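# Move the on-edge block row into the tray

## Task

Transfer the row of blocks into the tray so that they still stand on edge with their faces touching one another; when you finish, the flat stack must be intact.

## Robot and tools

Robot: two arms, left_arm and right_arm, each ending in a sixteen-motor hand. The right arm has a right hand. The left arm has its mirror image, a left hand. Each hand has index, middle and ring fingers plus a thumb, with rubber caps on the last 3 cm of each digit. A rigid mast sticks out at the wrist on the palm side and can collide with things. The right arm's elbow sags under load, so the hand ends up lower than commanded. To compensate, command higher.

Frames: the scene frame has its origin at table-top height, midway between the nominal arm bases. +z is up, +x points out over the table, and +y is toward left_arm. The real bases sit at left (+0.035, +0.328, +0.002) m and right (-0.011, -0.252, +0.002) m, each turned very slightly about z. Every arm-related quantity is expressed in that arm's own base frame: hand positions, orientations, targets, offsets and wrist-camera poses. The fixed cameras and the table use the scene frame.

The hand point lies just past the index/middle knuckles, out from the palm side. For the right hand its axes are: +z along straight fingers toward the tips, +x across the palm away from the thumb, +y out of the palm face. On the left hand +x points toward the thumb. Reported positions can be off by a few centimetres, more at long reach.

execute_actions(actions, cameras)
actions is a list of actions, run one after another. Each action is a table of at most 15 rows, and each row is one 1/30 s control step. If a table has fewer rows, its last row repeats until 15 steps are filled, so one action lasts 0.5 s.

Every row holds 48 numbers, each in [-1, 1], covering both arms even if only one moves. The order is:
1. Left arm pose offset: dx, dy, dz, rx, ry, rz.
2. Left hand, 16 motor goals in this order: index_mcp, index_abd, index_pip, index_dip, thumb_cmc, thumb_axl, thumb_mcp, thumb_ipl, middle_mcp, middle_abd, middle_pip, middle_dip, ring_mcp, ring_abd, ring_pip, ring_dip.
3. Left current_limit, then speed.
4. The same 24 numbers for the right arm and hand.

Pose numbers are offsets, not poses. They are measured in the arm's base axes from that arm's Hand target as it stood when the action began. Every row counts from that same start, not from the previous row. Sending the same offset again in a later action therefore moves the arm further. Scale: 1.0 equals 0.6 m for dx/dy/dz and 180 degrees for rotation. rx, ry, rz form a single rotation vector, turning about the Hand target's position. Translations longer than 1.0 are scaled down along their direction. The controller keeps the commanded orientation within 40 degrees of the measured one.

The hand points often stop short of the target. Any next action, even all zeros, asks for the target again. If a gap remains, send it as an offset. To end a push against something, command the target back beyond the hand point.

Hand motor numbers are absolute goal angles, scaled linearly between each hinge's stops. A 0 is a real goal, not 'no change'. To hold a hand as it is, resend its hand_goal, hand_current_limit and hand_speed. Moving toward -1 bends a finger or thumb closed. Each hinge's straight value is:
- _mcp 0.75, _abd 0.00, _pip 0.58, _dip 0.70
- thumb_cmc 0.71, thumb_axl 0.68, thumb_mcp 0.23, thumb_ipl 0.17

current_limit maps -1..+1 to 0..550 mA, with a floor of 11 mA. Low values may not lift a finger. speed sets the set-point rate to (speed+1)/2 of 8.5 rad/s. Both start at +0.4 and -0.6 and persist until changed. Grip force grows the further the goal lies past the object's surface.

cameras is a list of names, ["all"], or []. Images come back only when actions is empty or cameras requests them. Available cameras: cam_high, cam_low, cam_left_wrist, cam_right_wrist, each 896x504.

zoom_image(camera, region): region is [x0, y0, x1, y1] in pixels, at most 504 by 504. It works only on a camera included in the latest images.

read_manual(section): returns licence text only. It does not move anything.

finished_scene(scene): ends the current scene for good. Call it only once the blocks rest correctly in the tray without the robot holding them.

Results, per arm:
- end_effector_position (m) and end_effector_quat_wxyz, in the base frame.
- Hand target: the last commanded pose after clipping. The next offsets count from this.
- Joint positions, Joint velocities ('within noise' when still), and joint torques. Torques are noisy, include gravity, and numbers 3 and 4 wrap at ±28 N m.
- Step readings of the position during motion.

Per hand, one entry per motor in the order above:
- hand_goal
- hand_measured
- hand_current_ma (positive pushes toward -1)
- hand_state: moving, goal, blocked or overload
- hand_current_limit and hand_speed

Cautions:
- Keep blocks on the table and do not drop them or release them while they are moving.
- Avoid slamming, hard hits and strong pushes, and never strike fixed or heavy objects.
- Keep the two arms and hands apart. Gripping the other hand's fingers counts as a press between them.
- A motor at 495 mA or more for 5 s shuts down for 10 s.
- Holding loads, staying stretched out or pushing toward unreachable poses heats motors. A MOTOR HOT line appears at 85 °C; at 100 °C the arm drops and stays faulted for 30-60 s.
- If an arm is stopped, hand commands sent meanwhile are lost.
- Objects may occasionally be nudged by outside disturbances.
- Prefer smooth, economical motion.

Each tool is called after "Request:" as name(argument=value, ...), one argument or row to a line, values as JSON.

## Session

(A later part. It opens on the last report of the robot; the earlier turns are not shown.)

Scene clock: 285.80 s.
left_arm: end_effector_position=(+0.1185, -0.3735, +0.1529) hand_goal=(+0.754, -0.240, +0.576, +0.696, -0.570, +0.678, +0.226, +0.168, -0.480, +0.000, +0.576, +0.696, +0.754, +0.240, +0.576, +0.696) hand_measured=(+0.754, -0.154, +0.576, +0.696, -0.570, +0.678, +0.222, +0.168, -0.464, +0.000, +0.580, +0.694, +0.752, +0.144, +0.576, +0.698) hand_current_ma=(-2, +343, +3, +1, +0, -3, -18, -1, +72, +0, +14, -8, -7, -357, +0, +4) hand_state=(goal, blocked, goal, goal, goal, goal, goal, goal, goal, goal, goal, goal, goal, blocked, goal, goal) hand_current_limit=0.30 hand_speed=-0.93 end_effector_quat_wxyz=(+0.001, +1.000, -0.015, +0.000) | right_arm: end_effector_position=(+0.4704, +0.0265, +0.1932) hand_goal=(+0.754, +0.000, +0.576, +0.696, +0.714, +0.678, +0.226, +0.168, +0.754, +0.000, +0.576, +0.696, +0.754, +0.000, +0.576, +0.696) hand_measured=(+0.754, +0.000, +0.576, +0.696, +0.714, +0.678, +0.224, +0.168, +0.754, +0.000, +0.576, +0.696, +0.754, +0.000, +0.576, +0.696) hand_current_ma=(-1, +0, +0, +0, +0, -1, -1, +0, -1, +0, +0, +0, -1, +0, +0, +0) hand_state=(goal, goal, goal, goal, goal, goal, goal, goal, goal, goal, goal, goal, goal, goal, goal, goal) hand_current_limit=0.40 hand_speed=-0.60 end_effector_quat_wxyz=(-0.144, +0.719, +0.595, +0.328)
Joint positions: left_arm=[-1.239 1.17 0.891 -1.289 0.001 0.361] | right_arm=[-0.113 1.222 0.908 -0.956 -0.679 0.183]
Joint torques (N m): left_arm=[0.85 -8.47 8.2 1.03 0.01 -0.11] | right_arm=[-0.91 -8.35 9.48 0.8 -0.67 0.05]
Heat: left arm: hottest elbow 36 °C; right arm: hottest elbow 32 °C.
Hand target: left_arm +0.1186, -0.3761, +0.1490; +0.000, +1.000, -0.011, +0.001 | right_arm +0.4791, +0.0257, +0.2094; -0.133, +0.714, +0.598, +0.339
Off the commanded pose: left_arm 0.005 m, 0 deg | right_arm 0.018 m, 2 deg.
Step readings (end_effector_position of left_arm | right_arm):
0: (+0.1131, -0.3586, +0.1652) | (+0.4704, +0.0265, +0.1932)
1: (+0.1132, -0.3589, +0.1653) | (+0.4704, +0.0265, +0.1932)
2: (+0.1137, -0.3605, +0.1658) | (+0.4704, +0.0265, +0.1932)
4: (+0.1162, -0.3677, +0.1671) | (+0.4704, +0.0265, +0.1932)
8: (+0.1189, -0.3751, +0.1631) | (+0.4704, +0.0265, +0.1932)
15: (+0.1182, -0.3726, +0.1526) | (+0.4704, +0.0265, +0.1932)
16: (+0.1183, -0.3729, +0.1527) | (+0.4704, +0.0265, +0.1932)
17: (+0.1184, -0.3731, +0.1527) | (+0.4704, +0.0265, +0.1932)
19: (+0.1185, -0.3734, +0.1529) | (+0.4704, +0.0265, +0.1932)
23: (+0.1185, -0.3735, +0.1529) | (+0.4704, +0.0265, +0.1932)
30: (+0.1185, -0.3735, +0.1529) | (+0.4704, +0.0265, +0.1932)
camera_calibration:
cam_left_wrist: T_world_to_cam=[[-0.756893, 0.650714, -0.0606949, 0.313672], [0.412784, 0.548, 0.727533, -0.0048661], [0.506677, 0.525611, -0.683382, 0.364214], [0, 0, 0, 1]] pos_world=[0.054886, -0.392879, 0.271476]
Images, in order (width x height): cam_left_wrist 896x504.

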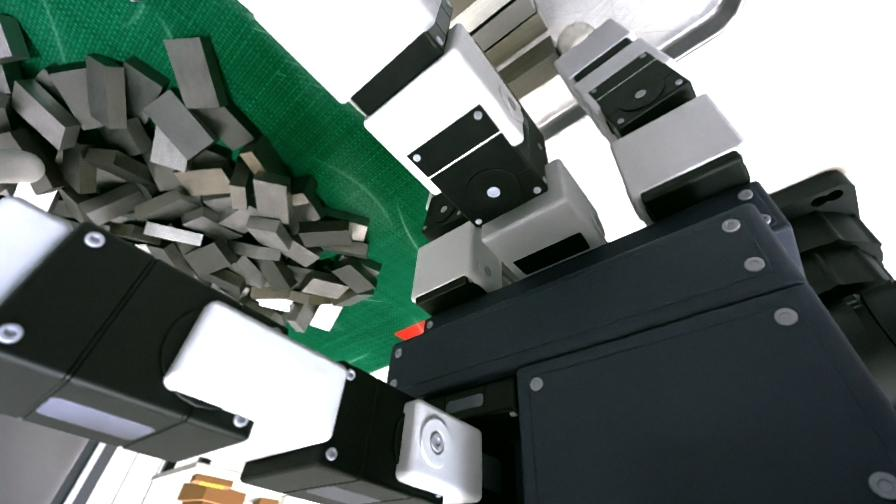

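Request:
execute_actions(
  actions=[
    [[0,-0.0043,-0.0242,0,0,0,0.754,-0.24,0.576,0.696,-0.57,0.678,0.226,0.168,-0.48,0,0.576,0.696,0.754,0.24,0.576,0.696,0.3,-0.93,0,0,0,0,0,0,0.754,0,0.576,0.696,0.714,0.678,0.226,0.168,0.754,0,0.576,0.696,0.754,0,0.576,0.696,0.4,-0.6]],
  ],
  cameras=["cam_left_wrist"],
)

Request:
zoom_image(
  camera="cam_left_wrist",
  region=[440, 0, 640, 120],
)

Scene clock: 286.83 s.
left_arm: end_effector_position=(+0.1197, -0.3750, +0.1408) hand_goal=(+0.754, -0.240, +0.576, +0.696, -0.570, +0.678, +0.226, +0.168, -0.480, +0.000, +0.576, +0.696, +0.754, +0.240, +0.576, +0.696) hand_measured=(+0.760, -0.154, +0.578, +0.696, -0.570, +0.678, +0.222, +0.168, -0.464, +0.000, +0.580, +0.694, +0.760, +0.146, +0.580, +0.698) hand_current_ma=(+21, +343, +9, +1, +0, -3, -18, -1, +72, +0, +14, -8, +23, -357, +12, +4) hand_state=(goal, blocked, goal, goal, goal, goal, goal, goal, goal, goal, goal, goal, goal, blocked, goal, goal) hand_current_limit=0.30 hand_speed=-0.93 end_effector_quat_wxyz=(+0.001, +1.000, -0.014, +0.001) | right_arm: end_effector_position=(+0.4704, +0.0265, +0.1932) hand_goal=(+0.754, +0.000, +0.576, +0.696, +0.714, +0.678, +0.226, +0.168, +0.754, +0.000, +0.576, +0.696, +0.754, +0.000, +0.576, +0.696) hand_measured=(+0.754, +0.000, +0.576, +0.696, +0.714, +0.678, +0.224, +0.168, +0.754, +0.000, +0.576, +0.696, +0.754, +0.000, +0.576, +0.696) hand_current_ma=(-1, +0, +0, +0, +0, -1, -1, +0, -1, +0, +0, +0, -1, +0, +0, +0) hand_state=(goal, goal, goal, goal, goal, goal, goal, goal, goal, goal, goal, goal, goal, goal, goal, goal) hand_current_limit=0.40 hand_speed=-0.60 end_effector_quat_wxyz=(-0.144, +0.719, +0.595, +0.328)
Joint positions: left_arm=[-1.239 1.185 0.869 -1.252 -0.002 0.359] | right_arm=[-0.113 1.222 0.908 -0.956 -0.679 0.183]
Joint torques (N m): left_arm=[0.32 -7.94 7.87 1.32 0.16 -0.11] | right_arm=[-0.85 -8.41 9.5 0.8 -0.67 0.04]
Heat: left arm: hottest elbow 36 °C; right arm: hottest elbow 32 °C.
Hand target: left_arm +0.1186, -0.3786, +0.1344; +0.000, +1.000, -0.011, +0.000 | right_arm +0.4791, +0.0257, +0.2094; -0.133, +0.714, +0.598, +0.339
Off the commanded pose: left_arm 0.007 m, 0 deg | right_arm 0.018 m, 2 deg.
Step readings (end_effector_position of left_arm | right_arm):
0: (+0.1185, -0.3735, +0.1529) | (+0.4704, +0.0265, +0.1932)
1: (+0.1185, -0.3735, +0.1528) | (+0.4704, +0.0265, +0.1932)
2: (+0.1187, -0.3741, +0.1526) | (+0.4704, +0.0265, +0.1932)
4: (+0.1193, -0.3754, +0.1507) | (+0.4704, +0.0265, +0.1932)
8: (+0.1196, -0.3752, +0.1446) | (+0.4704, +0.0265, +0.1932)
15: (+0.1198, -0.3750, +0.1413) | (+0.4704, +0.0265, +0.1932)
camera_calibration:
cam_left_wrist: T_world_to_cam=[[-0.758288, 0.648934, -0.0623209, 0.314444], [0.409541, 0.548559, 0.728944, 0.00462097], [0.507224, 0.527226, -0.681731, 0.356372], [0, 0, 0, 1]] pos_world=[0.0557858, -0.394477, 0.259178]
Images, in order (width x height): cam_left_wrist 896x504.

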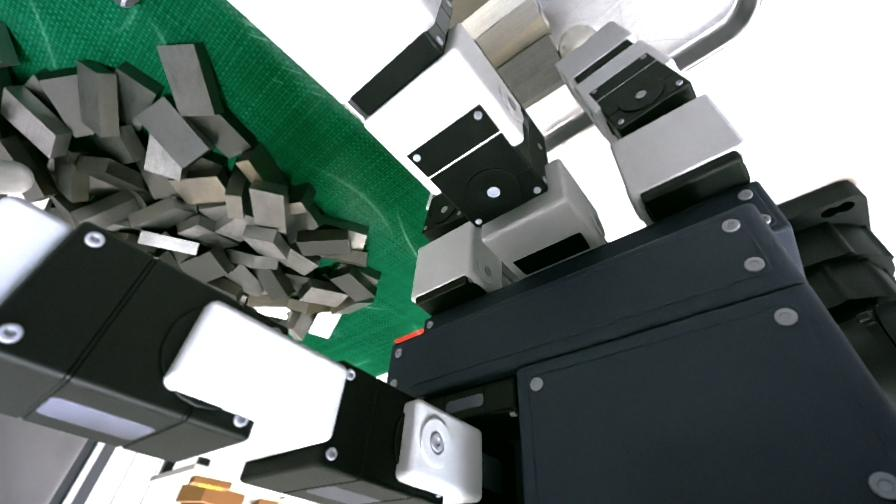

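Scaled by 2.520.

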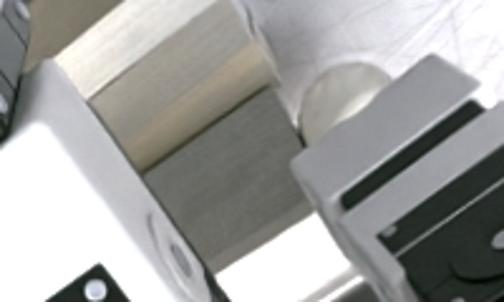

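Request:
execute_actions(
  actions=[
    [[0.0084,-0.0257,0.0534,-0.0157,-0.0052,0,0.754,-0.24,0.576,0.696,-0.57,0.678,0.226,0.168,-0.48,0,0.576,0.696,0.754,0.24,0.576,0.696,0.3,-0.93,0,0,0,0,0,0,0.754,0,0.576,0.696,0.714,0.678,0.226,0.168,0.754,0,0.576,0.696,0.754,0,0.576,0.696,0.4,-0.6]],
  ],
  cameras=["cam_left_wrist","cam_high","cam_low"],
)

Request:
zoom_image(
  camera="cam_left_wrist",
  region=[440, 0, 640, 120],
)

Request:
zoom_image(
  camera="cam_low",
  region=[390, 230, 480, 290],
)

Scene clock: 288.60 s.
left_arm: end_effector_position=(+0.1199, -0.3757, +0.1424) hand_goal=(+0.754, -0.240, +0.576, +0.696, -0.570, +0.678, +0.226, +0.168, -0.480, +0.000, +0.576, +0.696, +0.754, +0.240, +0.576, +0.696) hand_measured=(+0.760, -0.154, +0.578, +0.696, -0.570, +0.678, +0.222, +0.168, -0.464, +0.000, +0.580, +0.694, +0.760, +0.146, +0.580, +0.698) hand_current_ma=(+21, +343, +9, +1, +0, -3, -18, -1, +72, +0, +14, -8, +23, -357, +12, +4) hand_state=(goal, blocked, goal, goal, goal, goal, goal, goal, goal, goal, goal, goal, goal, blocked, goal, goal) hand_current_limit=0.30 hand_speed=-0.93 end_effector_quat_wxyz=(+0.001, +1.000, -0.014, +0.001) | right_arm: end_effector_position=(+0.4704, +0.0265, +0.1932) hand_goal=(+0.754, +0.000, +0.576, +0.696, +0.714, +0.678, +0.226, +0.168, +0.754, +0.000, +0.576, +0.696, +0.754, +0.000, +0.576, +0.696) hand_measured=(+0.754, +0.000, +0.576, +0.696, +0.714, +0.678, +0.224, +0.168, +0.754, +0.000, +0.576, +0.696, +0.754, +0.000, +0.576, +0.696) hand_current_ma=(-1, +0, +0, +0, +0, -1, -1, +0, -1, +0, +0, +0, -1, +0, +0, +0) hand_state=(goal, goal, goal, goal, goal, goal, goal, goal, goal, goal, goal, goal, goal, goal, goal, goal) hand_current_limit=0.40 hand_speed=-0.60 end_effector_quat_wxyz=(-0.144, +0.719, +0.595, +0.328)
Joint positions: left_arm=[-1.24 1.185 0.873 -1.255 -0.002 0.359] | right_arm=[-0.113 1.222 0.908 -0.956 -0.679 0.183]
Joint torques (N m): left_arm=[0.21 -9.23 12.25 0.35 0.17 -0.13] | right_arm=[-0.91 -8.41 9.5 0.79 -0.68 0.04]
Heat: left arm: hottest elbow 36 °C; right arm: hottest elbow 32 °C.
Hand target: left_arm +0.1235, -0.3940, +0.1663; +0.024, +1.000, -0.011, +0.009 | right_arm +0.4791, +0.0257, +0.2094; -0.133, +0.714, +0.598, +0.339
Off the commanded pose: left_arm 0.030 m, 3 deg | right_arm 0.018 m, 2 deg.
Step readings (end_effector_position of left_arm | right_arm):
0: (+0.1197, -0.3750, +0.1408) | (+0.4704, +0.0265, +0.1932)
1: (+0.1197, -0.3750, +0.1408) | (+0.4704, +0.0265, +0.1932)
2: (+0.1197, -0.3750, +0.1408) | (+0.4704, +0.0265, +0.1932)
4: (+0.1197, -0.3750, +0.1408) | (+0.4704, +0.0265, +0.1932)
8: (+0.1197, -0.3749, +0.1409) | (+0.4704, +0.0265, +0.1932)
15: (+0.1199, -0.3757, +0.1424) | (+0.4704, +0.0265, +0.1932)
camera_calibration:
cam_left_wrist: T_world_to_cam=[[-0.757946, 0.649238, -0.0633078, 0.31544], [0.409552, 0.549162, 0.728484, 0.00408405], [0.507726, 0.526223, -0.682132, 0.357529], [0, 0, 0, 1]] pos_world=[0.0558869, -0.395179, 0.260876]
Images, in order (width x height): cam_high 896x504, cam_low 896x504, cam_left_wrist 896x504.

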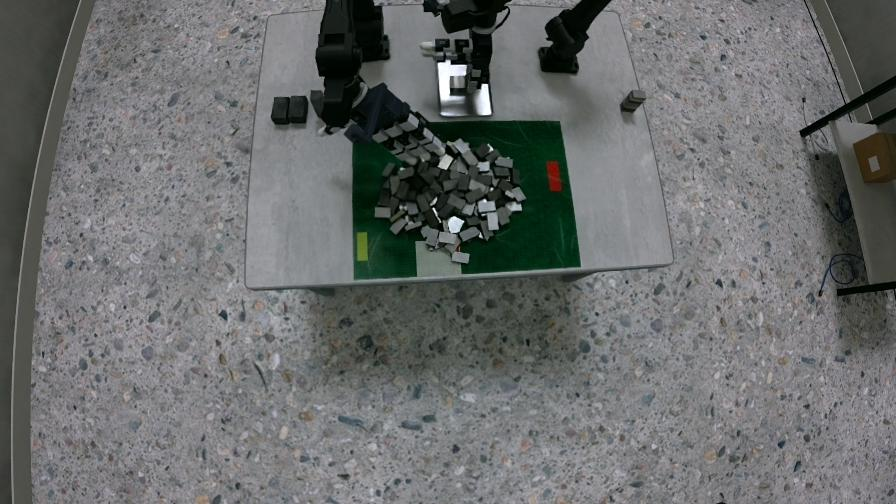

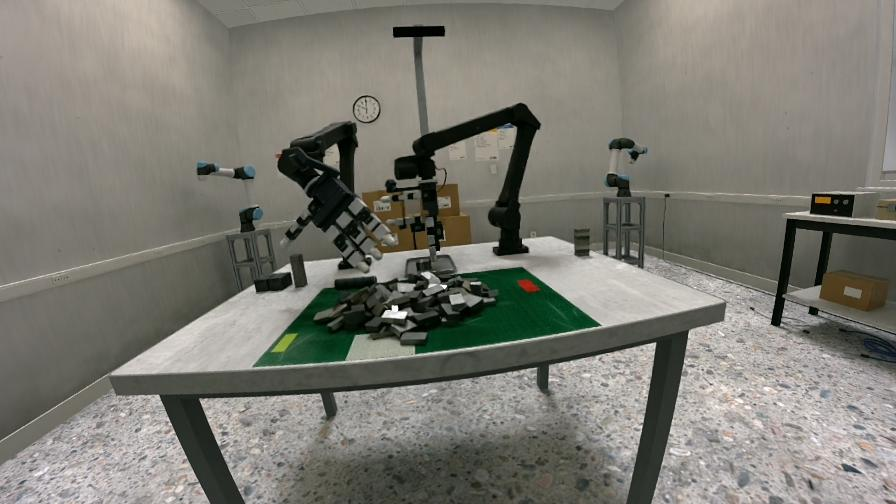

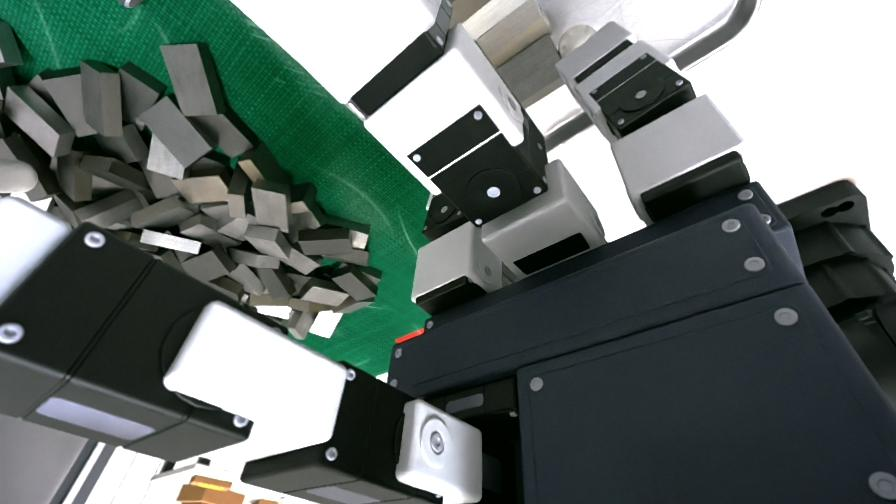

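Scaled by 2.520.

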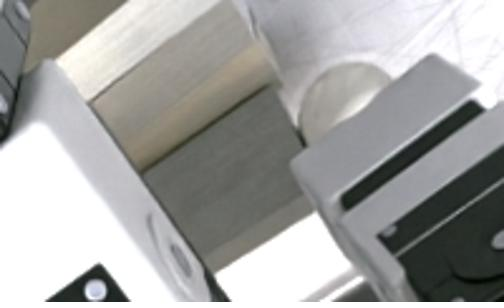

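Scaled by 5.600.

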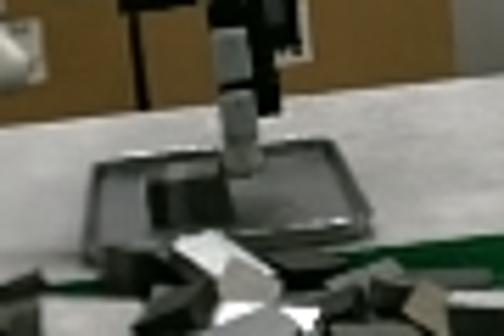

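Request:
execute_actions(
  actions=[
    [[0.0008,-0.002,0.02,-0.0015,-0.0005,0,0.754,-0.24,0.576,0.696,-0.57,0.678,0.226,0.168,-0.48,0,0.576,0.696,0.754,0.24,0.576,0.696,0.3,-0.93,0,0,0,0,0,0,0.754,0,0.576,0.696,0.714,0.678,0.226,0.168,0.754,0,0.576,0.696,0.754,0,0.576,0.696,0.4,-0.6]],
  ],
  cameras=["cam_left_wrist","cam_low"],
)

Request:
zoom_image(
  camera="cam_left_wrist",
  region=[440, 0, 640, 120],
)

Request:
zoom_image(
  camera="cam_low",
  region=[405, 240, 460, 280],
)

Scene clock: 289.47 s.
left_arm: end_effector_position=(+0.1213, -0.3800, +0.1532) hand_goal=(+0.754, -0.240, +0.576, +0.696, -0.570, +0.678, +0.226, +0.168, -0.480, +0.000, +0.576, +0.696, +0.754, +0.240, +0.576, +0.696) hand_measured=(+0.756, -0.154, +0.578, +0.696, -0.570, +0.678, +0.222, +0.168, -0.464, +0.000, +0.580, +0.694, +0.754, +0.146, +0.578, +0.698) hand_current_ma=(+8, +343, +9, +1, +0, -3, -18, -1, +72, +0, +14, -8, +1, -357, +6, +4) hand_state=(goal, blocked, goal, goal, goal, goal, goal, goal, goal, goal, goal, goal, goal, blocked, goal, goal) hand_current_limit=0.30 hand_speed=-0.93 end_effector_quat_wxyz=(+0.004, +1.000, -0.014, +0.002) | right_arm: end_effector_position=(+0.4704, +0.0265, +0.1932) hand_goal=(+0.754, +0.000, +0.576, +0.696, +0.714, +0.678, +0.226, +0.168, +0.754, +0.000, +0.576, +0.696, +0.754, +0.000, +0.576, +0.696) hand_measured=(+0.754, +0.000, +0.576, +0.696, +0.714, +0.678, +0.224, +0.168, +0.754, +0.000, +0.576, +0.696, +0.754, +0.000, +0.576, +0.696) hand_current_ma=(-1, +0, +0, +0, +0, -1, -1, +0, -1, +0, +0, +0, -1, +0, +0, +0) hand_state=(goal, goal, goal, goal, goal, goal, goal, goal, goal, goal, goal, goal, goal, goal, goal, goal) hand_current_limit=0.40 hand_speed=-0.60 end_effector_quat_wxyz=(-0.144, +0.719, +0.595, +0.328)
Joint positions: left_arm=[-1.24 1.185 0.902 -1.278 -0.002 0.359] | right_arm=[-0.113 1.222 0.908 -0.956 -0.679 0.183]
Joint torques (N m): left_arm=[0.5 -10.29 12.04 0.21 0.2 -0.12] | right_arm=[-0.85 -8.41 9.5 0.77 -0.67 0.04]
Heat: left arm: hottest elbow 36 °C; right arm: hottest elbow 32 °C.
Hand target: left_arm +0.1240, -0.3952, +0.1783; +0.026, +1.000, -0.011, +0.010 | right_arm +0.4791, +0.0257, +0.2094; -0.133, +0.714, +0.598, +0.339
Off the commanded pose: left_arm 0.030 m, 3 deg | right_arm 0.018 m, 2 deg.
Step readings (end_effector_position of left_arm | right_arm):
0: (+0.1199, -0.3757, +0.1424) | (+0.4704, +0.0265, +0.1932)
1: (+0.1199, -0.3758, +0.1425) | (+0.4704, +0.0265, +0.1932)
2: (+0.1198, -0.3756, +0.1429) | (+0.4704, +0.0265, +0.1932)
4: (+0.1198, -0.3757, +0.1447) | (+0.4704, +0.0265, +0.1932)
8: (+0.1210, -0.3790, +0.1508) | (+0.4704, +0.0265, +0.1932)
15: (+0.1214, -0.3802, +0.1533) | (+0.4704, +0.0265, +0.1932)
camera_calibration:
cam_left_wrist: T_world_to_cam=[[-0.757836, 0.648901, -0.0679165, 0.32048], [0.408278, 0.552847, 0.726408, -0.000112004], [0.508914, 0.522769, -0.6839, 0.365146], [0, 0, 0, 1]] pos_world=[0.0570891, -0.398785, 0.27157]
Images, in order (width x height): cam_low 896x504, cam_left_wrist 896x504.

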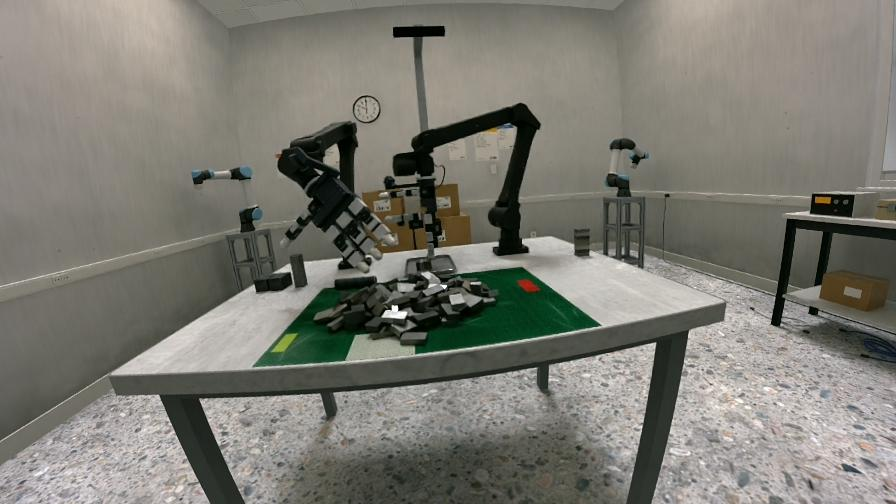

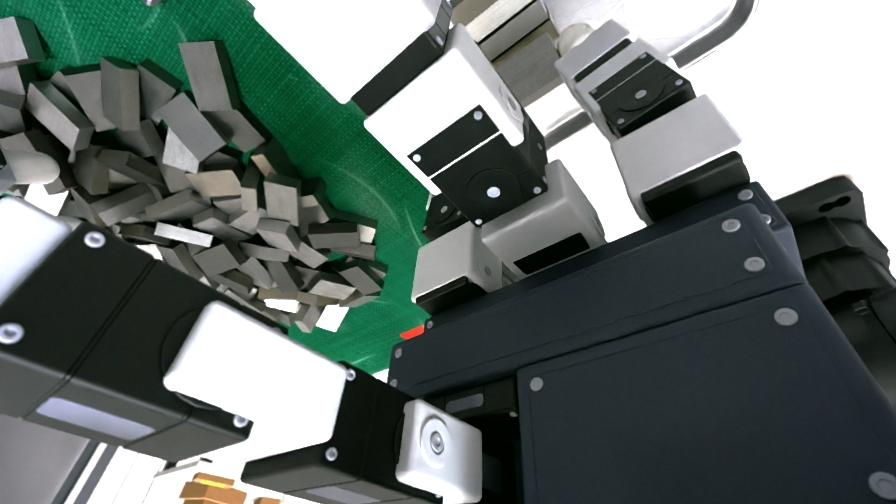

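Scaled by 2.520.

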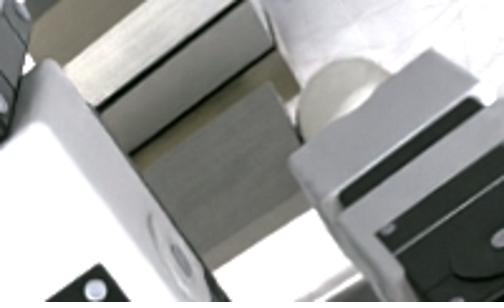

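Scaled by 9.164.

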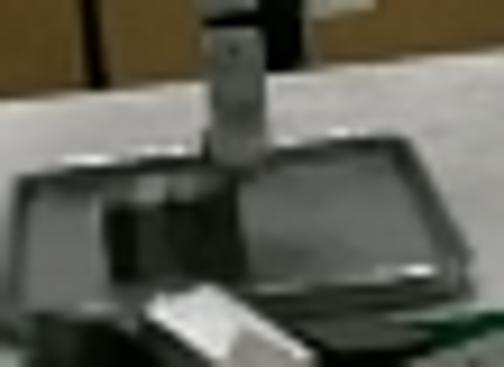

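Request:
execute_actions(
  actions=[
    [[-0.009,0.0462,-0.035,0.0166,0.0062,0,0.754,-0.24,0.576,0.696,-0.57,0.678,0.226,0.168,-0.48,0,0.576,0.696,0.754,0.24,0.576,0.696,0.3,-0.93,0,0,0,0,0,0,0.754,0,0.576,0.696,0.714,0.678,0.226,0.168,0.754,0,0.576,0.696,0.754,0,0.576,0.696,0.4,-0.6]],
    [[0,0,-0.02,0,0,0,0.754,-0.24,0.576,0.696,-0.57,0.678,0.226,0.168,-0.48,0,0.576,0.696,0.754,0.24,0.576,0.696,0.3,-0.93,0,0,0,0,0,0,0.754,0,0.576,0.696,0.714,0.678,0.226,0.168,0.754,0,0.576,0.696,0.754,0,0.576,0.696,0.4,-0.6]],
  ],
  cameras=["cam_left_wrist"],
)

Request:
zoom_image(
  camera="cam_left_wrist",
  region=[440, 0, 640, 120],
)

Scene clock: 293.40 s.
left_arm: end_effector_position=(+0.1165, -0.3664, +0.1457) hand_goal=(+0.754, -0.240, +0.576, +0.696, -0.570, +0.678, +0.226, +0.168, -0.480, +0.000, +0.576, +0.696, +0.754, +0.240, +0.576, +0.696) hand_measured=(+0.756, -0.154, +0.578, +0.696, -0.570, +0.678, +0.222, +0.168, -0.464, +0.000, +0.580, +0.694, +0.754, +0.146, +0.578, +0.698) hand_current_ma=(+6, +343, +9, +1, +0, -3, -18, -1, +72, +0, +14, -8, +0, -357, +5, +4) hand_state=(goal, blocked, goal, goal, goal, goal, goal, goal, goal, goal, goal, goal, goal, blocked, goal, goal) hand_current_limit=0.30 hand_speed=-0.93 end_effector_quat_wxyz=(-0.003, +1.000, -0.014, -0.001) | right_arm: end_effector_position=(+0.4704, +0.0265, +0.1932) hand_goal=(+0.754, +0.000, +0.576, +0.696, +0.714, +0.678, +0.226, +0.168, +0.754, +0.000, +0.576, +0.696, +0.754, +0.000, +0.576, +0.696) hand_measured=(+0.754, +0.000, +0.576, +0.696, +0.714, +0.678, +0.224, +0.168, +0.754, +0.000, +0.576, +0.696, +0.754, +0.000, +0.576, +0.696) hand_current_ma=(-1, +0, +0, +0, +0, -1, -1, +0, -1, +0, +0, +0, -1, +0, +0, +0) hand_state=(goal, goal, goal, goal, goal, goal, goal, goal, goal, goal, goal, goal, goal, goal, goal, goal) hand_current_limit=0.40 hand_speed=-0.60 end_effector_quat_wxyz=(-0.144, +0.719, +0.595, +0.328)
Joint positions: left_arm=[-1.24 1.161 0.866 -1.283 -0.001 0.359] | right_arm=[-0.113 1.222 0.908 -0.956 -0.679 0.183]
Joint torques (N m): left_arm=[1.2 -9.17 8.1 1.07 0.2 0.04] | right_arm=[-0.85 -8.41 9.51 0.8 -0.67 0.05]
Heat: left arm: hottest elbow 36 °C; right arm: hottest elbow 32 °C.
Hand target: left_arm +0.1186, -0.3676, +0.1454; +0.001, +1.000, -0.011, +0.000 | right_arm +0.4791, +0.0257, +0.2094; -0.133, +0.714, +0.598, +0.339
Off the commanded pose: left_arm 0.002 m, 1 deg | right_arm 0.018 m, 2 deg.
Step readings (end_effector_position of left_arm | right_arm):
0: (+0.1213, -0.3800, +0.1532) | (+0.4704, +0.0265, +0.1932)
1: (+0.1213, -0.3800, +0.1532) | (+0.4704, +0.0265, +0.1932)
2: (+0.1212, -0.3796, +0.1532) | (+0.4704, +0.0265, +0.1932)
4: (+0.1206, -0.3781, +0.1538) | (+0.4704, +0.0265, +0.1932)
8: (+0.1196, -0.3753, +0.1574) | (+0.4704, +0.0265, +0.1932)
15: (+0.1184, -0.3719, +0.1567) | (+0.4704, +0.0265, +0.1932)
16: (+0.1183, -0.3716, +0.1563) | (+0.4704, +0.0265, +0.1932)
17: (+0.1181, -0.3711, +0.1556) | (+0.4704, +0.0265, +0.1932)
19: (+0.1176, -0.3695, +0.1529) | (+0.4704, +0.0265, +0.1932)
23: (+0.1163, -0.3659, +0.1464) | (+0.4704, +0.0265, +0.1932)
30: (+0.1165, -0.3663, +0.1457) | (+0.4704, +0.0265, +0.1932)
camera_calibration:
cam_left_wrist: T_world_to_cam=[[-0.758201, 0.64978, -0.054016, 0.305885], [0.412571, 0.542258, 0.731943, -0.00539324], [0.504892, 0.532674, -0.679221, 0.358819], [0, 0, 0, 1]] pos_world=[0.0529819, -0.386967, 0.264188]
Images, in order (width x height): cam_left_wrist 896x504.

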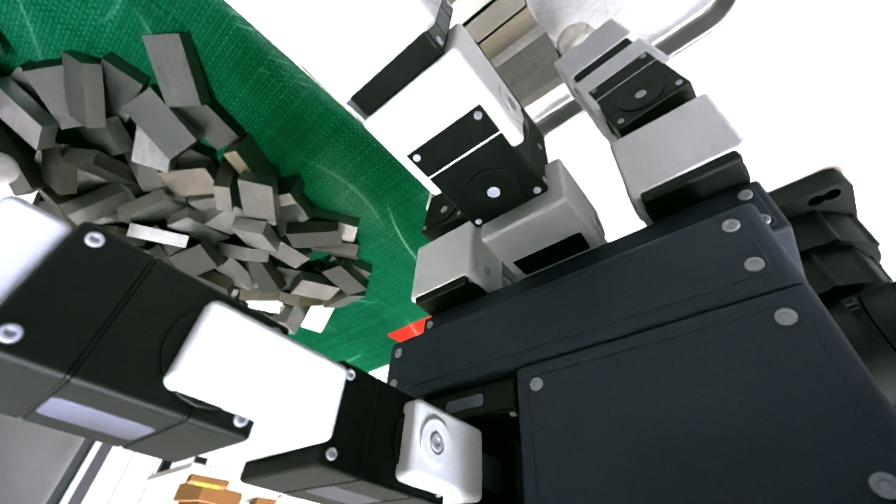

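Scaled by 2.520.

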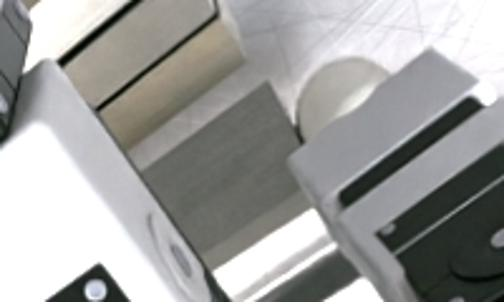

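Request:
execute_actions(
  actions=[
    [[0.001,0,-0.02,0,0,0,0.754,-0.24,0.576,0.696,-0.57,0.678,0.226,0.168,-0.48,0,0.576,0.696,0.754,0.24,0.576,0.696,0.3,-0.93,0,0,0,0,0,0,0.754,0,0.576,0.696,0.714,0.678,0.226,0.168,0.754,0,0.576,0.696,0.754,0,0.576,0.696,0.4,-0.6]],
    [[0.001,0,-0.02,0,0,0,0.754,-0.24,0.576,0.696,-0.57,0.678,0.226,0.168,-0.48,0,0.576,0.696,0.754,0.24,0.576,0.696,0.3,-0.93,0,0,0,0,0,0,0.754,0,0.576,0.696,0.714,0.678,0.226,0.168,0.754,0,0.576,0.696,0.754,0,0.576,0.696,0.4,-0.6]],
  ],
  cameras=["cam_left_wrist"],
)

Request:
zoom_image(
  camera="cam_left_wrist",
  region=[440, 0, 640, 120],
)

Scene clock: 294.87 s.
left_arm: end_effector_position=(+0.1170, -0.3666, +0.1256) hand_goal=(+0.754, -0.240, +0.576, +0.696, -0.570, +0.678, +0.226, +0.168, -0.480, +0.000, +0.576, +0.696, +0.754, +0.240, +0.576, +0.696) hand_measured=(+0.756, -0.154, +0.578, +0.696, -0.570, +0.678, +0.222, +0.168, -0.464, +0.000, +0.580, +0.694, +0.754, +0.146, +0.578, +0.698) hand_current_ma=(+6, +343, +9, +1, +0, -3, -18, -1, +72, +0, +14, -8, -1, -357, +5, +4) hand_state=(goal, blocked, goal, goal, goal, goal, goal, goal, goal, goal, goal, goal, goal, blocked, goal, goal) hand_current_limit=0.30 hand_speed=-0.93 end_effector_quat_wxyz=(+0.002, +1.000, -0.013, +0.001) | right_arm: end_effector_position=(+0.4704, +0.0265, +0.1932) hand_goal=(+0.754, +0.000, +0.576, +0.696, +0.714, +0.678, +0.226, +0.168, +0.754, +0.000, +0.576, +0.696, +0.754, +0.000, +0.576, +0.696) hand_measured=(+0.754, +0.000, +0.576, +0.696, +0.714, +0.678, +0.224, +0.168, +0.754, +0.000, +0.576, +0.696, +0.754, +0.000, +0.576, +0.696) hand_current_ma=(-1, +0, +0, +0, +0, -1, -1, +0, -1, +0, +0, +0, -1, +0, +0, +0) hand_state=(goal, goal, goal, goal, goal, goal, goal, goal, goal, goal, goal, goal, goal, goal, goal, goal) hand_current_limit=0.40 hand_speed=-0.60 end_effector_quat_wxyz=(-0.144, +0.719, +0.595, +0.328)
Joint positions: left_arm=[-1.239 1.174 0.818 -1.211 -0.001 0.359] | right_arm=[-0.113 1.222 0.908 -0.956 -0.679 0.183]
Joint torques (N m): left_arm=[1.2 -8.35 7.97 1.02 0.21 0.07] | right_arm=[-0.91 -8.41 9.5 0.8 -0.67 0.04]
Heat: left arm: hottest elbow 36 °C; right arm: hottest elbow 32 °C.
Hand target: left_arm +0.1198, -0.3675, +0.1213; +0.001, +1.000, -0.011, +0.000 | right_arm +0.4791, +0.0257, +0.2094; -0.133, +0.714, +0.598, +0.339
Off the commanded pose: left_arm 0.005 m, 0 deg | right_arm 0.018 m, 2 deg.
Step readings (end_effector_position of left_arm | right_arm):
0: (+0.1165, -0.3664, +0.1457) | (+0.4704, +0.0265, +0.1932)
1: (+0.1165, -0.3664, +0.1456) | (+0.4704, +0.0265, +0.1932)
2: (+0.1166, -0.3668, +0.1453) | (+0.4704, +0.0265, +0.1932)
4: (+0.1169, -0.3675, +0.1435) | (+0.4704, +0.0265, +0.1932)
8: (+0.1164, -0.3662, +0.1390) | (+0.4704, +0.0265, +0.1932)
15: (+0.1165, -0.3665, +0.1381) | (+0.4704, +0.0265, +0.1932)
16: (+0.1166, -0.3666, +0.1380) | (+0.4704, +0.0265, +0.1932)
17: (+0.1167, -0.3670, +0.1378) | (+0.4704, +0.0265, +0.1932)
19: (+0.1170, -0.3674, +0.1356) | (+0.4704, +0.0265, +0.1932)
23: (+0.1167, -0.3660, +0.1285) | (+0.4704, +0.0265, +0.1932)
30: (+0.1170, -0.3664, +0.1255) | (+0.4704, +0.0265, +0.1932)
camera_calibration:
cam_left_wrist: T_world_to_cam=[[-0.758733, 0.648325, -0.0632399, 0.306028], [0.409376, 0.550092, 0.72788, 0.0128937], [0.506691, 0.526378, -0.682782, 0.342873], [0, 0, 0, 1]] pos_world=[0.0531845, -0.385979, 0.244075]
Images, in order (width x height): cam_left_wrist 896x504.

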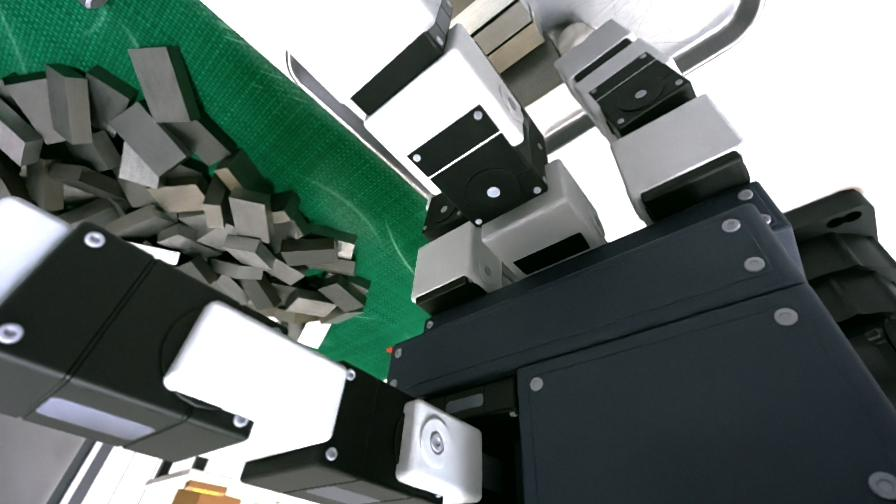

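Scaled by 2.520.

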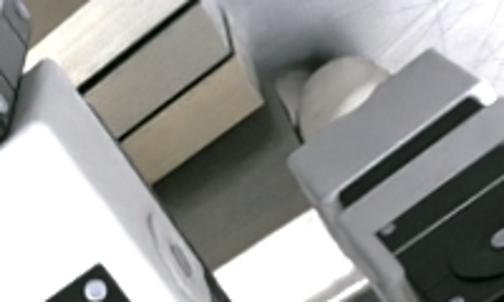

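Request:
execute_actions(
  actions=[
    [[0.001,-0.007,-0.003,0,0,0,0.754,-0.24,0.576,0.696,-0.57,0.678,0.226,0.168,-0.48,0,0.576,0.696,0.754,0.24,0.576,0.696,0.3,-0.93,0,0,0,0,0,0,0.754,0,0.576,0.696,0.714,0.678,0.226,0.168,0.754,0,0.576,0.696,0.754,0,0.576,0.696,0.4,-0.6]],
  ],
  cameras=["cam_left_wrist"],
)

Request:
zoom_image(
  camera="cam_left_wrist",
  region=[440, 0, 640, 120],
)

Scene clock: 295.83 s.
left_arm: end_effector_position=(+0.1176, -0.3682, +0.1215) hand_goal=(+0.754, -0.240, +0.576, +0.696, -0.570, +0.678, +0.226, +0.168, -0.480, +0.000, +0.576, +0.696, +0.754, +0.240, +0.576, +0.696) hand_measured=(+0.756, -0.154, +0.578, +0.696, -0.570, +0.678, +0.222, +0.168, -0.464, +0.000, +0.580, +0.694, +0.754, +0.146, +0.578, +0.698) hand_current_ma=(+6, +343, +9, +1, +0, -3, -18, -1, +72, +0, +14, -8, -1, -357, +5, +4) hand_state=(goal, blocked, goal, goal, goal, goal, goal, goal, goal, goal, goal, goal, goal, blocked, goal, goal) hand_current_limit=0.30 hand_speed=-0.93 end_effector_quat_wxyz=(-0.001, +1.000, -0.013, +0.000) | right_arm: end_effector_position=(+0.4704, +0.0265, +0.1932) hand_goal=(+0.754, +0.000, +0.576, +0.696, +0.714, +0.678, +0.226, +0.168, +0.754, +0.000, +0.576, +0.696, +0.754, +0.000, +0.576, +0.696) hand_measured=(+0.754, +0.000, +0.576, +0.696, +0.714, +0.678, +0.224, +0.168, +0.754, +0.000, +0.576, +0.696, +0.754, +0.000, +0.576, +0.696) hand_current_ma=(-1, +0, +0, +0, +0, -1, -1, +0, -1, +0, +0, +0, -1, +0, +0, +0) hand_state=(goal, goal, goal, goal, goal, goal, goal, goal, goal, goal, goal, goal, goal, goal, goal, goal) hand_current_limit=0.40 hand_speed=-0.60 end_effector_quat_wxyz=(-0.144, +0.719, +0.595, +0.328)
Joint positions: left_arm=[-1.239 1.187 0.818 -1.204 -0.001 0.359] | right_arm=[-0.113 1.222 0.908 -0.956 -0.679 0.183]
Joint torques (N m): left_arm=[1.03 -8.18 8.38 1.1 0.21 0.03] | right_arm=[-0.79 -8.41 9.48 0.81 -0.67 0.05]
Heat: left arm: hottest elbow 36 °C; right arm: hottest elbow 32 °C.
Hand target: left_arm +0.1204, -0.3717, +0.1196; +0.001, +1.000, -0.011, +0.000 | right_arm +0.4791, +0.0257, +0.2094; -0.133, +0.714, +0.598, +0.339
Off the commanded pose: left_arm 0.005 m, 0 deg | right_arm 0.018 m, 2 deg.
Step readings (end_effector_position of left_arm | right_arm):
0: (+0.1170, -0.3666, +0.1256) | (+0.4704, +0.0265, +0.1932)
1: (+0.1170, -0.3666, +0.1256) | (+0.4704, +0.0265, +0.1932)
2: (+0.1171, -0.3667, +0.1257) | (+0.4704, +0.0265, +0.1932)
4: (+0.1173, -0.3673, +0.1250) | (+0.4704, +0.0265, +0.1932)
8: (+0.1175, -0.3679, +0.1225) | (+0.4704, +0.0265, +0.1932)
15: (+0.1176, -0.3682, +0.1215) | (+0.4704, +0.0265, +0.1932)
camera_calibration:
cam_left_wrist: T_world_to_cam=[[-0.758886, 0.648608, -0.0583026, 0.306718], [0.410677, 0.546132, 0.730126, 0.0147023], [0.505407, 0.530139, -0.68082, 0.341991], [0, 0, 0, 1]] pos_world=[0.0538822, -0.388272, 0.239982]
Images, in order (width x height): cam_left_wrist 896x504.

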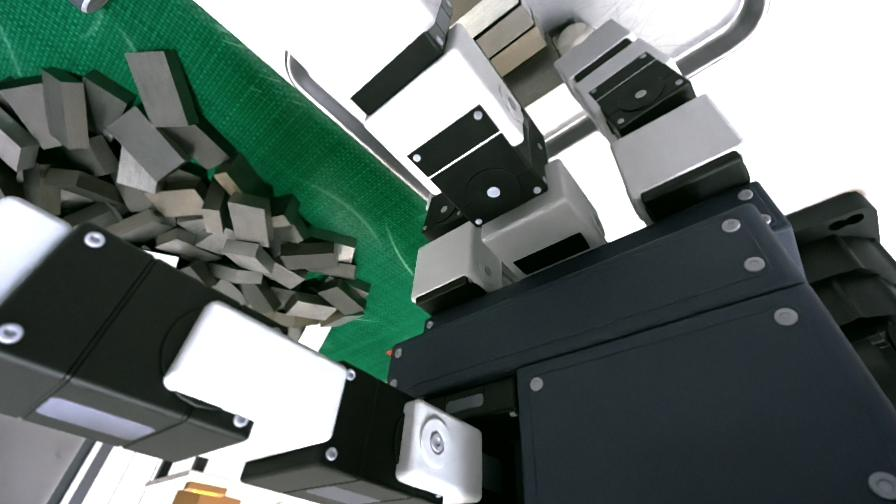

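Scaled by 2.520.

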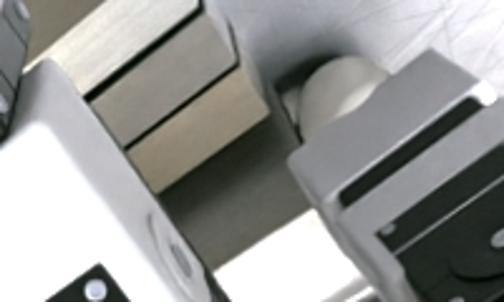

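Request:
execute_actions(
  actions=[
    [[0,0.002,0.001,0,0,0,0.754,-0.12,0.576,0.696,-0.57,0.678,0.226,0.168,-0.48,0,0.576,0.696,0.754,0.11,0.576,0.696,0.3,-0.95,0,0,0,0,0,0,0.754,0,0.576,0.696,0.714,0.678,0.226,0.168,0.754,0,0.576,0.696,0.754,0,0.576,0.696,0.4,-0.6]],
    [[0,0,0,0,0,0,0.754,-0.08,0.576,0.696,-0.57,0.678,0.226,0.168,-0.48,0,0.576,0.696,0.754,0.07,0.576,0.696,0.3,-0.95,0,0,0,0,0,0,0.754,0,0.576,0.696,0.714,0.678,0.226,0.168,0.754,0,0.576,0.696,0.754,0,0.576,0.696,0.4,-0.6]],
  ],
  cameras=["cam_left_wrist"],
)

Request:
zoom_image(
  camera="cam_left_wrist",
  region=[440, 0, 640, 120],
)

Scene clock: 297.67 s.
left_arm: end_effector_position=(+0.1175, -0.3682, +0.1215) hand_goal=(+0.754, -0.080, +0.576, +0.696, -0.570, +0.678, +0.226, +0.168, -0.480, +0.000, +0.576, +0.696, +0.754, +0.070, +0.576, +0.696) hand_measured=(+0.754, -0.084, +0.578, +0.696, -0.570, +0.678, +0.222, +0.168, -0.464, +0.000, +0.580, +0.694, +0.754, +0.074, +0.578, +0.698) hand_current_ma=(+3, -9, +8, +1, +0, -3, -18, -1, +72, +0, +14, -8, -2, +10, +4, +4) hand_state=(goal, goal, goal, goal, goal, goal, goal, goal, goal, goal, goal, goal, goal, goal, goal, goal) hand_current_limit=0.30 hand_speed=-0.95 end_effector_quat_wxyz=(-0.001, +1.000, -0.013, +0.000) | right_arm: end_effector_position=(+0.4704, +0.0265, +0.1932) hand_goal=(+0.754, +0.000, +0.576, +0.696, +0.714, +0.678, +0.226, +0.168, +0.754, +0.000, +0.576, +0.696, +0.754, +0.000, +0.576, +0.696) hand_measured=(+0.754, +0.000, +0.576, +0.696, +0.714, +0.678, +0.224, +0.168, +0.754, +0.000, +0.576, +0.696, +0.754, +0.000, +0.576, +0.696) hand_current_ma=(-1, +0, +0, +0, +0, -1, -1, +0, -1, +0, +0, +0, -1, +0, +0, +0) hand_state=(goal, goal, goal, goal, goal, goal, goal, goal, goal, goal, goal, goal, goal, goal, goal, goal) hand_current_limit=0.40 hand_speed=-0.60 end_effector_quat_wxyz=(-0.144, +0.719, +0.595, +0.328)
Joint positions: left_arm=[-1.239 1.187 0.818 -1.204 -0.001 0.359] | right_arm=[-0.113 1.222 0.908 -0.956 -0.679 0.183]
Joint torques (N m): left_arm=[1.2 -8.59 8.24 0.95 0.18 0.05] | right_arm=[-0.85 -8.41 9.51 0.79 -0.67 0.05]
Heat: left arm: hottest elbow 36 °C; right arm: hottest elbow 32 °C.
Hand target: left_arm +0.1204, -0.3705, +0.1202; +0.001, +1.000, -0.011, +0.000 | right_arm +0.4791, +0.0257, +0.2094; -0.133, +0.714, +0.598, +0.339
Off the commanded pose: left_arm 0.004 m, 0 deg | right_arm 0.018 m, 2 deg.
Step readings (end_effector_position of left_arm | right_arm):
0: (+0.1176, -0.3682, +0.1215) | (+0.4704, +0.0265, +0.1932)
1: (+0.1176, -0.3682, +0.1215) | (+0.4704, +0.0265, +0.1932)
2: (+0.1176, -0.3682, +0.1215) | (+0.4704, +0.0265, +0.1932)
4: (+0.1176, -0.3682, +0.1215) | (+0.4704, +0.0265, +0.1932)
8: (+0.1176, -0.3682, +0.1215) | (+0.4704, +0.0265, +0.1932)
15: (+0.1175, -0.3682, +0.1215) | (+0.4704, +0.0265, +0.1932)
16: (+0.1175, -0.3682, +0.1215) | (+0.4704, +0.0265, +0.1932)
17: (+0.1175, -0.3682, +0.1215) | (+0.4704, +0.0265, +0.1932)
19: (+0.1175, -0.3682, +0.1215) | (+0.4704, +0.0265, +0.1932)
23: (+0.1175, -0.3682, +0.1215) | (+0.4704, +0.0265, +0.1932)
30: (+0.1175, -0.3682, +0.1215) | (+0.4704, +0.0265, +0.1932)
camera_calibration:
cam_left_wrist: T_world_to_cam=[[-0.758909, 0.648593, -0.0581764, 0.306683], [0.410913, 0.546272, 0.729888, 0.0148017], [0.50518, 0.530013, -0.681086, 0.342018], [0, 0, 0, 1]] pos_world=[0.0538818, -0.388272, 0.239982]
Images, in order (width x height): cam_left_wrist 896x504.

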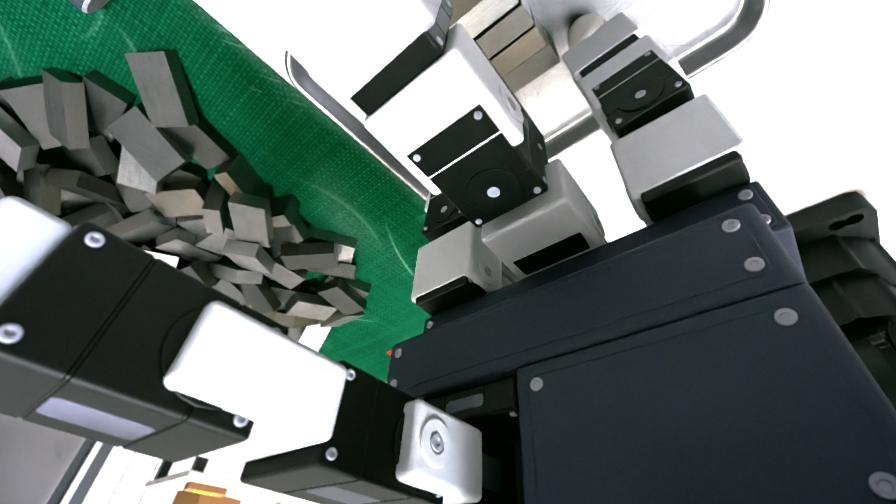

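Scaled by 2.520.

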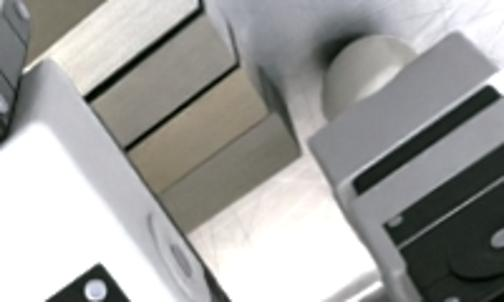

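Request:
execute_actions(
  actions=[
    [[0.0084,-0.0257,0.0534,-0.0157,-0.0052,0,0.754,-0.03,0.576,0.696,-0.57,0.678,0.226,0.168,-0.48,0,0.576,0.696,0.754,0.03,0.576,0.696,0.3,-0.95,0,0,0,0,0,0,0.754,0,0.576,0.696,0.714,0.678,0.226,0.168,0.754,0,0.576,0.696,0.754,0,0.576,0.696,0.4,-0.6]],
    [[0.0008,-0.002,0.02,-0.0015,-0.0005,0,0.754,-0.03,0.576,0.696,-0.57,0.678,0.226,0.168,-0.48,0,0.576,0.696,0.754,0.03,0.576,0.696,0.3,-0.9,0,0,0,0,0,0,0.754,0,0.576,0.696,0.714,0.678,0.226,0.168,0.754,0,0.576,0.696,0.754,0,0.576,0.696,0.4,-0.6]],
    [[0,0.005,0.05,0,0,0,0.754,-0.03,0.576,0.696,-0.57,0.678,0.226,0.168,-0.48,0,0.576,0.696,0.754,0.03,0.576,0.696,0.3,-0.9,0,0,0,0,0,0,0.754,0,0.576,0.696,0.714,0.678,0.226,0.168,0.754,0,0.576,0.696,0.754,0,0.576,0.696,0.4,-0.6]],
  ],
  cameras=["cam_left_wrist","cam_low"],
)

Request:
zoom_image(
  camera="cam_left_wrist",
  region=[440, 0, 640, 120],
)

Request:
zoom_image(
  camera="cam_low",
  region=[405, 240, 460, 280],
)

Scene clock: 301.07 s.
left_arm: end_effector_position=(+0.1199, -0.3737, +0.1752) hand_goal=(+0.754, -0.030, +0.576, +0.696, -0.570, +0.678, +0.226, +0.168, -0.480, +0.000, +0.576, +0.696, +0.754, +0.030, +0.576, +0.696) hand_measured=(+0.754, -0.034, +0.578, +0.696, -0.570, +0.678, +0.222, +0.168, -0.464, +0.000, +0.580, +0.694, +0.754, +0.034, +0.578, +0.698) hand_current_ma=(+2, -10, +8, +1, +0, -3, -18, -1, +72, +0, +14, -8, -2, +10, +4, +4) hand_state=(goal, goal, goal, goal, goal, goal, goal, goal, goal, goal, goal, goal, goal, goal, goal, goal) hand_current_limit=0.30 hand_speed=-0.90 end_effector_quat_wxyz=(+0.012, +1.000, -0.012, +0.004) | right_arm: end_effector_position=(+0.4704, +0.0265, +0.1932) hand_goal=(+0.754, +0.000, +0.576, +0.696, +0.714, +0.678, +0.226, +0.168, +0.754, +0.000, +0.576, +0.696, +0.754, +0.000, +0.576, +0.696) hand_measured=(+0.754, +0.000, +0.576, +0.696, +0.714, +0.678, +0.224, +0.168, +0.754, +0.000, +0.576, +0.696, +0.754, +0.000, +0.576, +0.696) hand_current_ma=(-1, +0, +0, +0, +0, -1, -1, +0, -1, +0, +0, +0, -1, +0, +0, +0) hand_state=(goal, goal, goal, goal, goal, goal, goal, goal, goal, goal, goal, goal, goal, goal, goal, goal) hand_current_limit=0.40 hand_speed=-0.60 end_effector_quat_wxyz=(-0.144, +0.719, +0.595, +0.328)
Joint positions: left_arm=[-1.237 1.14 0.923 -1.327 0 0.359] | right_arm=[-0.113 1.222 0.908 -0.956 -0.679 0.183]
Joint torques (N m): left_arm=[1.2 -9.11 11.81 0.18 0.19 0.09] | right_arm=[-0.85 -8.35 9.51 0.8 -0.67 0.05]
Heat: left arm: hottest elbow 36 °C; right arm: hottest elbow 32 °C.
Hand target: left_arm +0.1260, -0.3841, +0.1942; +0.027, +1.000, -0.011, +0.009 | right_arm +0.4791, +0.0257, +0.2094; -0.133, +0.714, +0.598, +0.339
Off the commanded pose: left_arm 0.022 m, 2 deg | right_arm 0.018 m, 2 deg.
Step readings (end_effector_position of left_arm | right_arm):
0: (+0.1175, -0.3682, +0.1215) | (+0.4704, +0.0265, +0.1932)
1: (+0.1175, -0.3682, +0.1215) | (+0.4704, +0.0265, +0.1932)
2: (+0.1175, -0.3682, +0.1215) | (+0.4704, +0.0265, +0.1932)
4: (+0.1175, -0.3682, +0.1215) | (+0.4704, +0.0265, +0.1932)
8: (+0.1177, -0.3690, +0.1237) | (+0.4704, +0.0265, +0.1932)
15: (+0.1191, -0.3729, +0.1301) | (+0.4704, +0.0265, +0.1932)
16: (+0.1191, -0.3729, +0.1304) | (+0.4704, +0.0265, +0.1932)
17: (+0.1190, -0.3727, +0.1307) | (+0.4704, +0.0265, +0.1932)
19: (+0.1188, -0.3720, +0.1320) | (+0.4704, +0.0265, +0.1932)
23: (+0.1193, -0.3735, +0.1384) | (+0.4704, +0.0265, +0.1932)
30: (+0.1197, -0.3748, +0.1424) | (+0.4704, +0.0265, +0.1932)
31: (+0.1197, -0.3746, +0.1424) | (+0.4704, +0.0265, +0.1932)
32: (+0.1193, -0.3735, +0.1431) | (+0.4704, +0.0265, +0.1932)
34: (+0.1185, -0.3713, +0.1468) | (+0.4704, +0.0265, +0.1932)
38: (+0.1191, -0.3724, +0.1641) | (+0.4704, +0.0265, +0.1932)
45: (+0.1200, -0.3745, +0.1755) | (+0.4704, +0.0265, +0.1932)
camera_calibration:
cam_left_wrist: T_world_to_cam=[[-0.759276, 0.64562, -0.0816996, 0.318226], [0.404042, 0.566096, 0.71853, -0.0122303], [0.510147, 0.512552, -0.690681, 0.374937], [0, 0, 0, 1]] pos_world=[0.0552901, -0.390704, 0.293748]
Images, in order (width x height): cam_low 896x504, cam_left_wrist 896x504.

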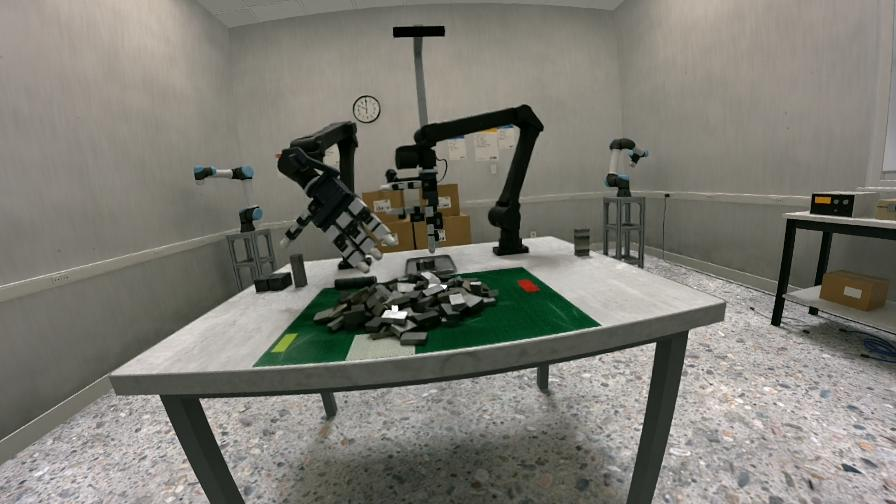

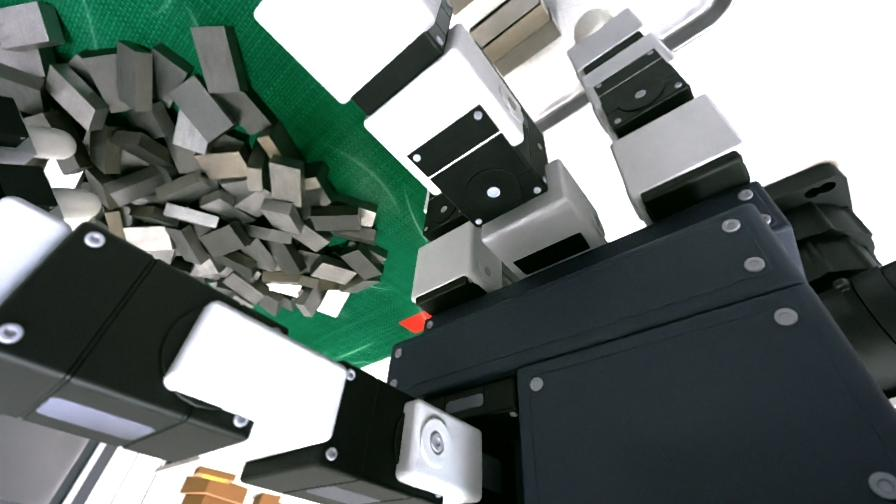

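Scaled by 2.520.

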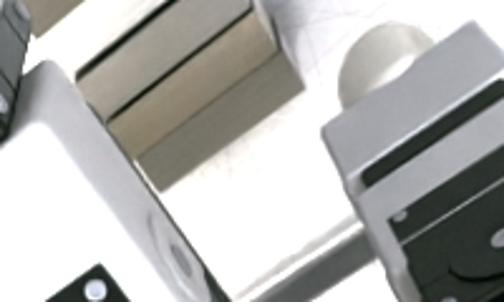

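Scaled by 9.164.

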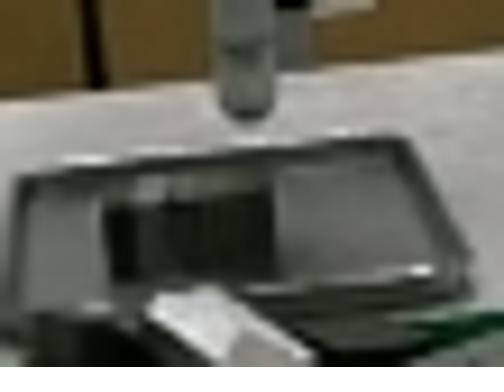

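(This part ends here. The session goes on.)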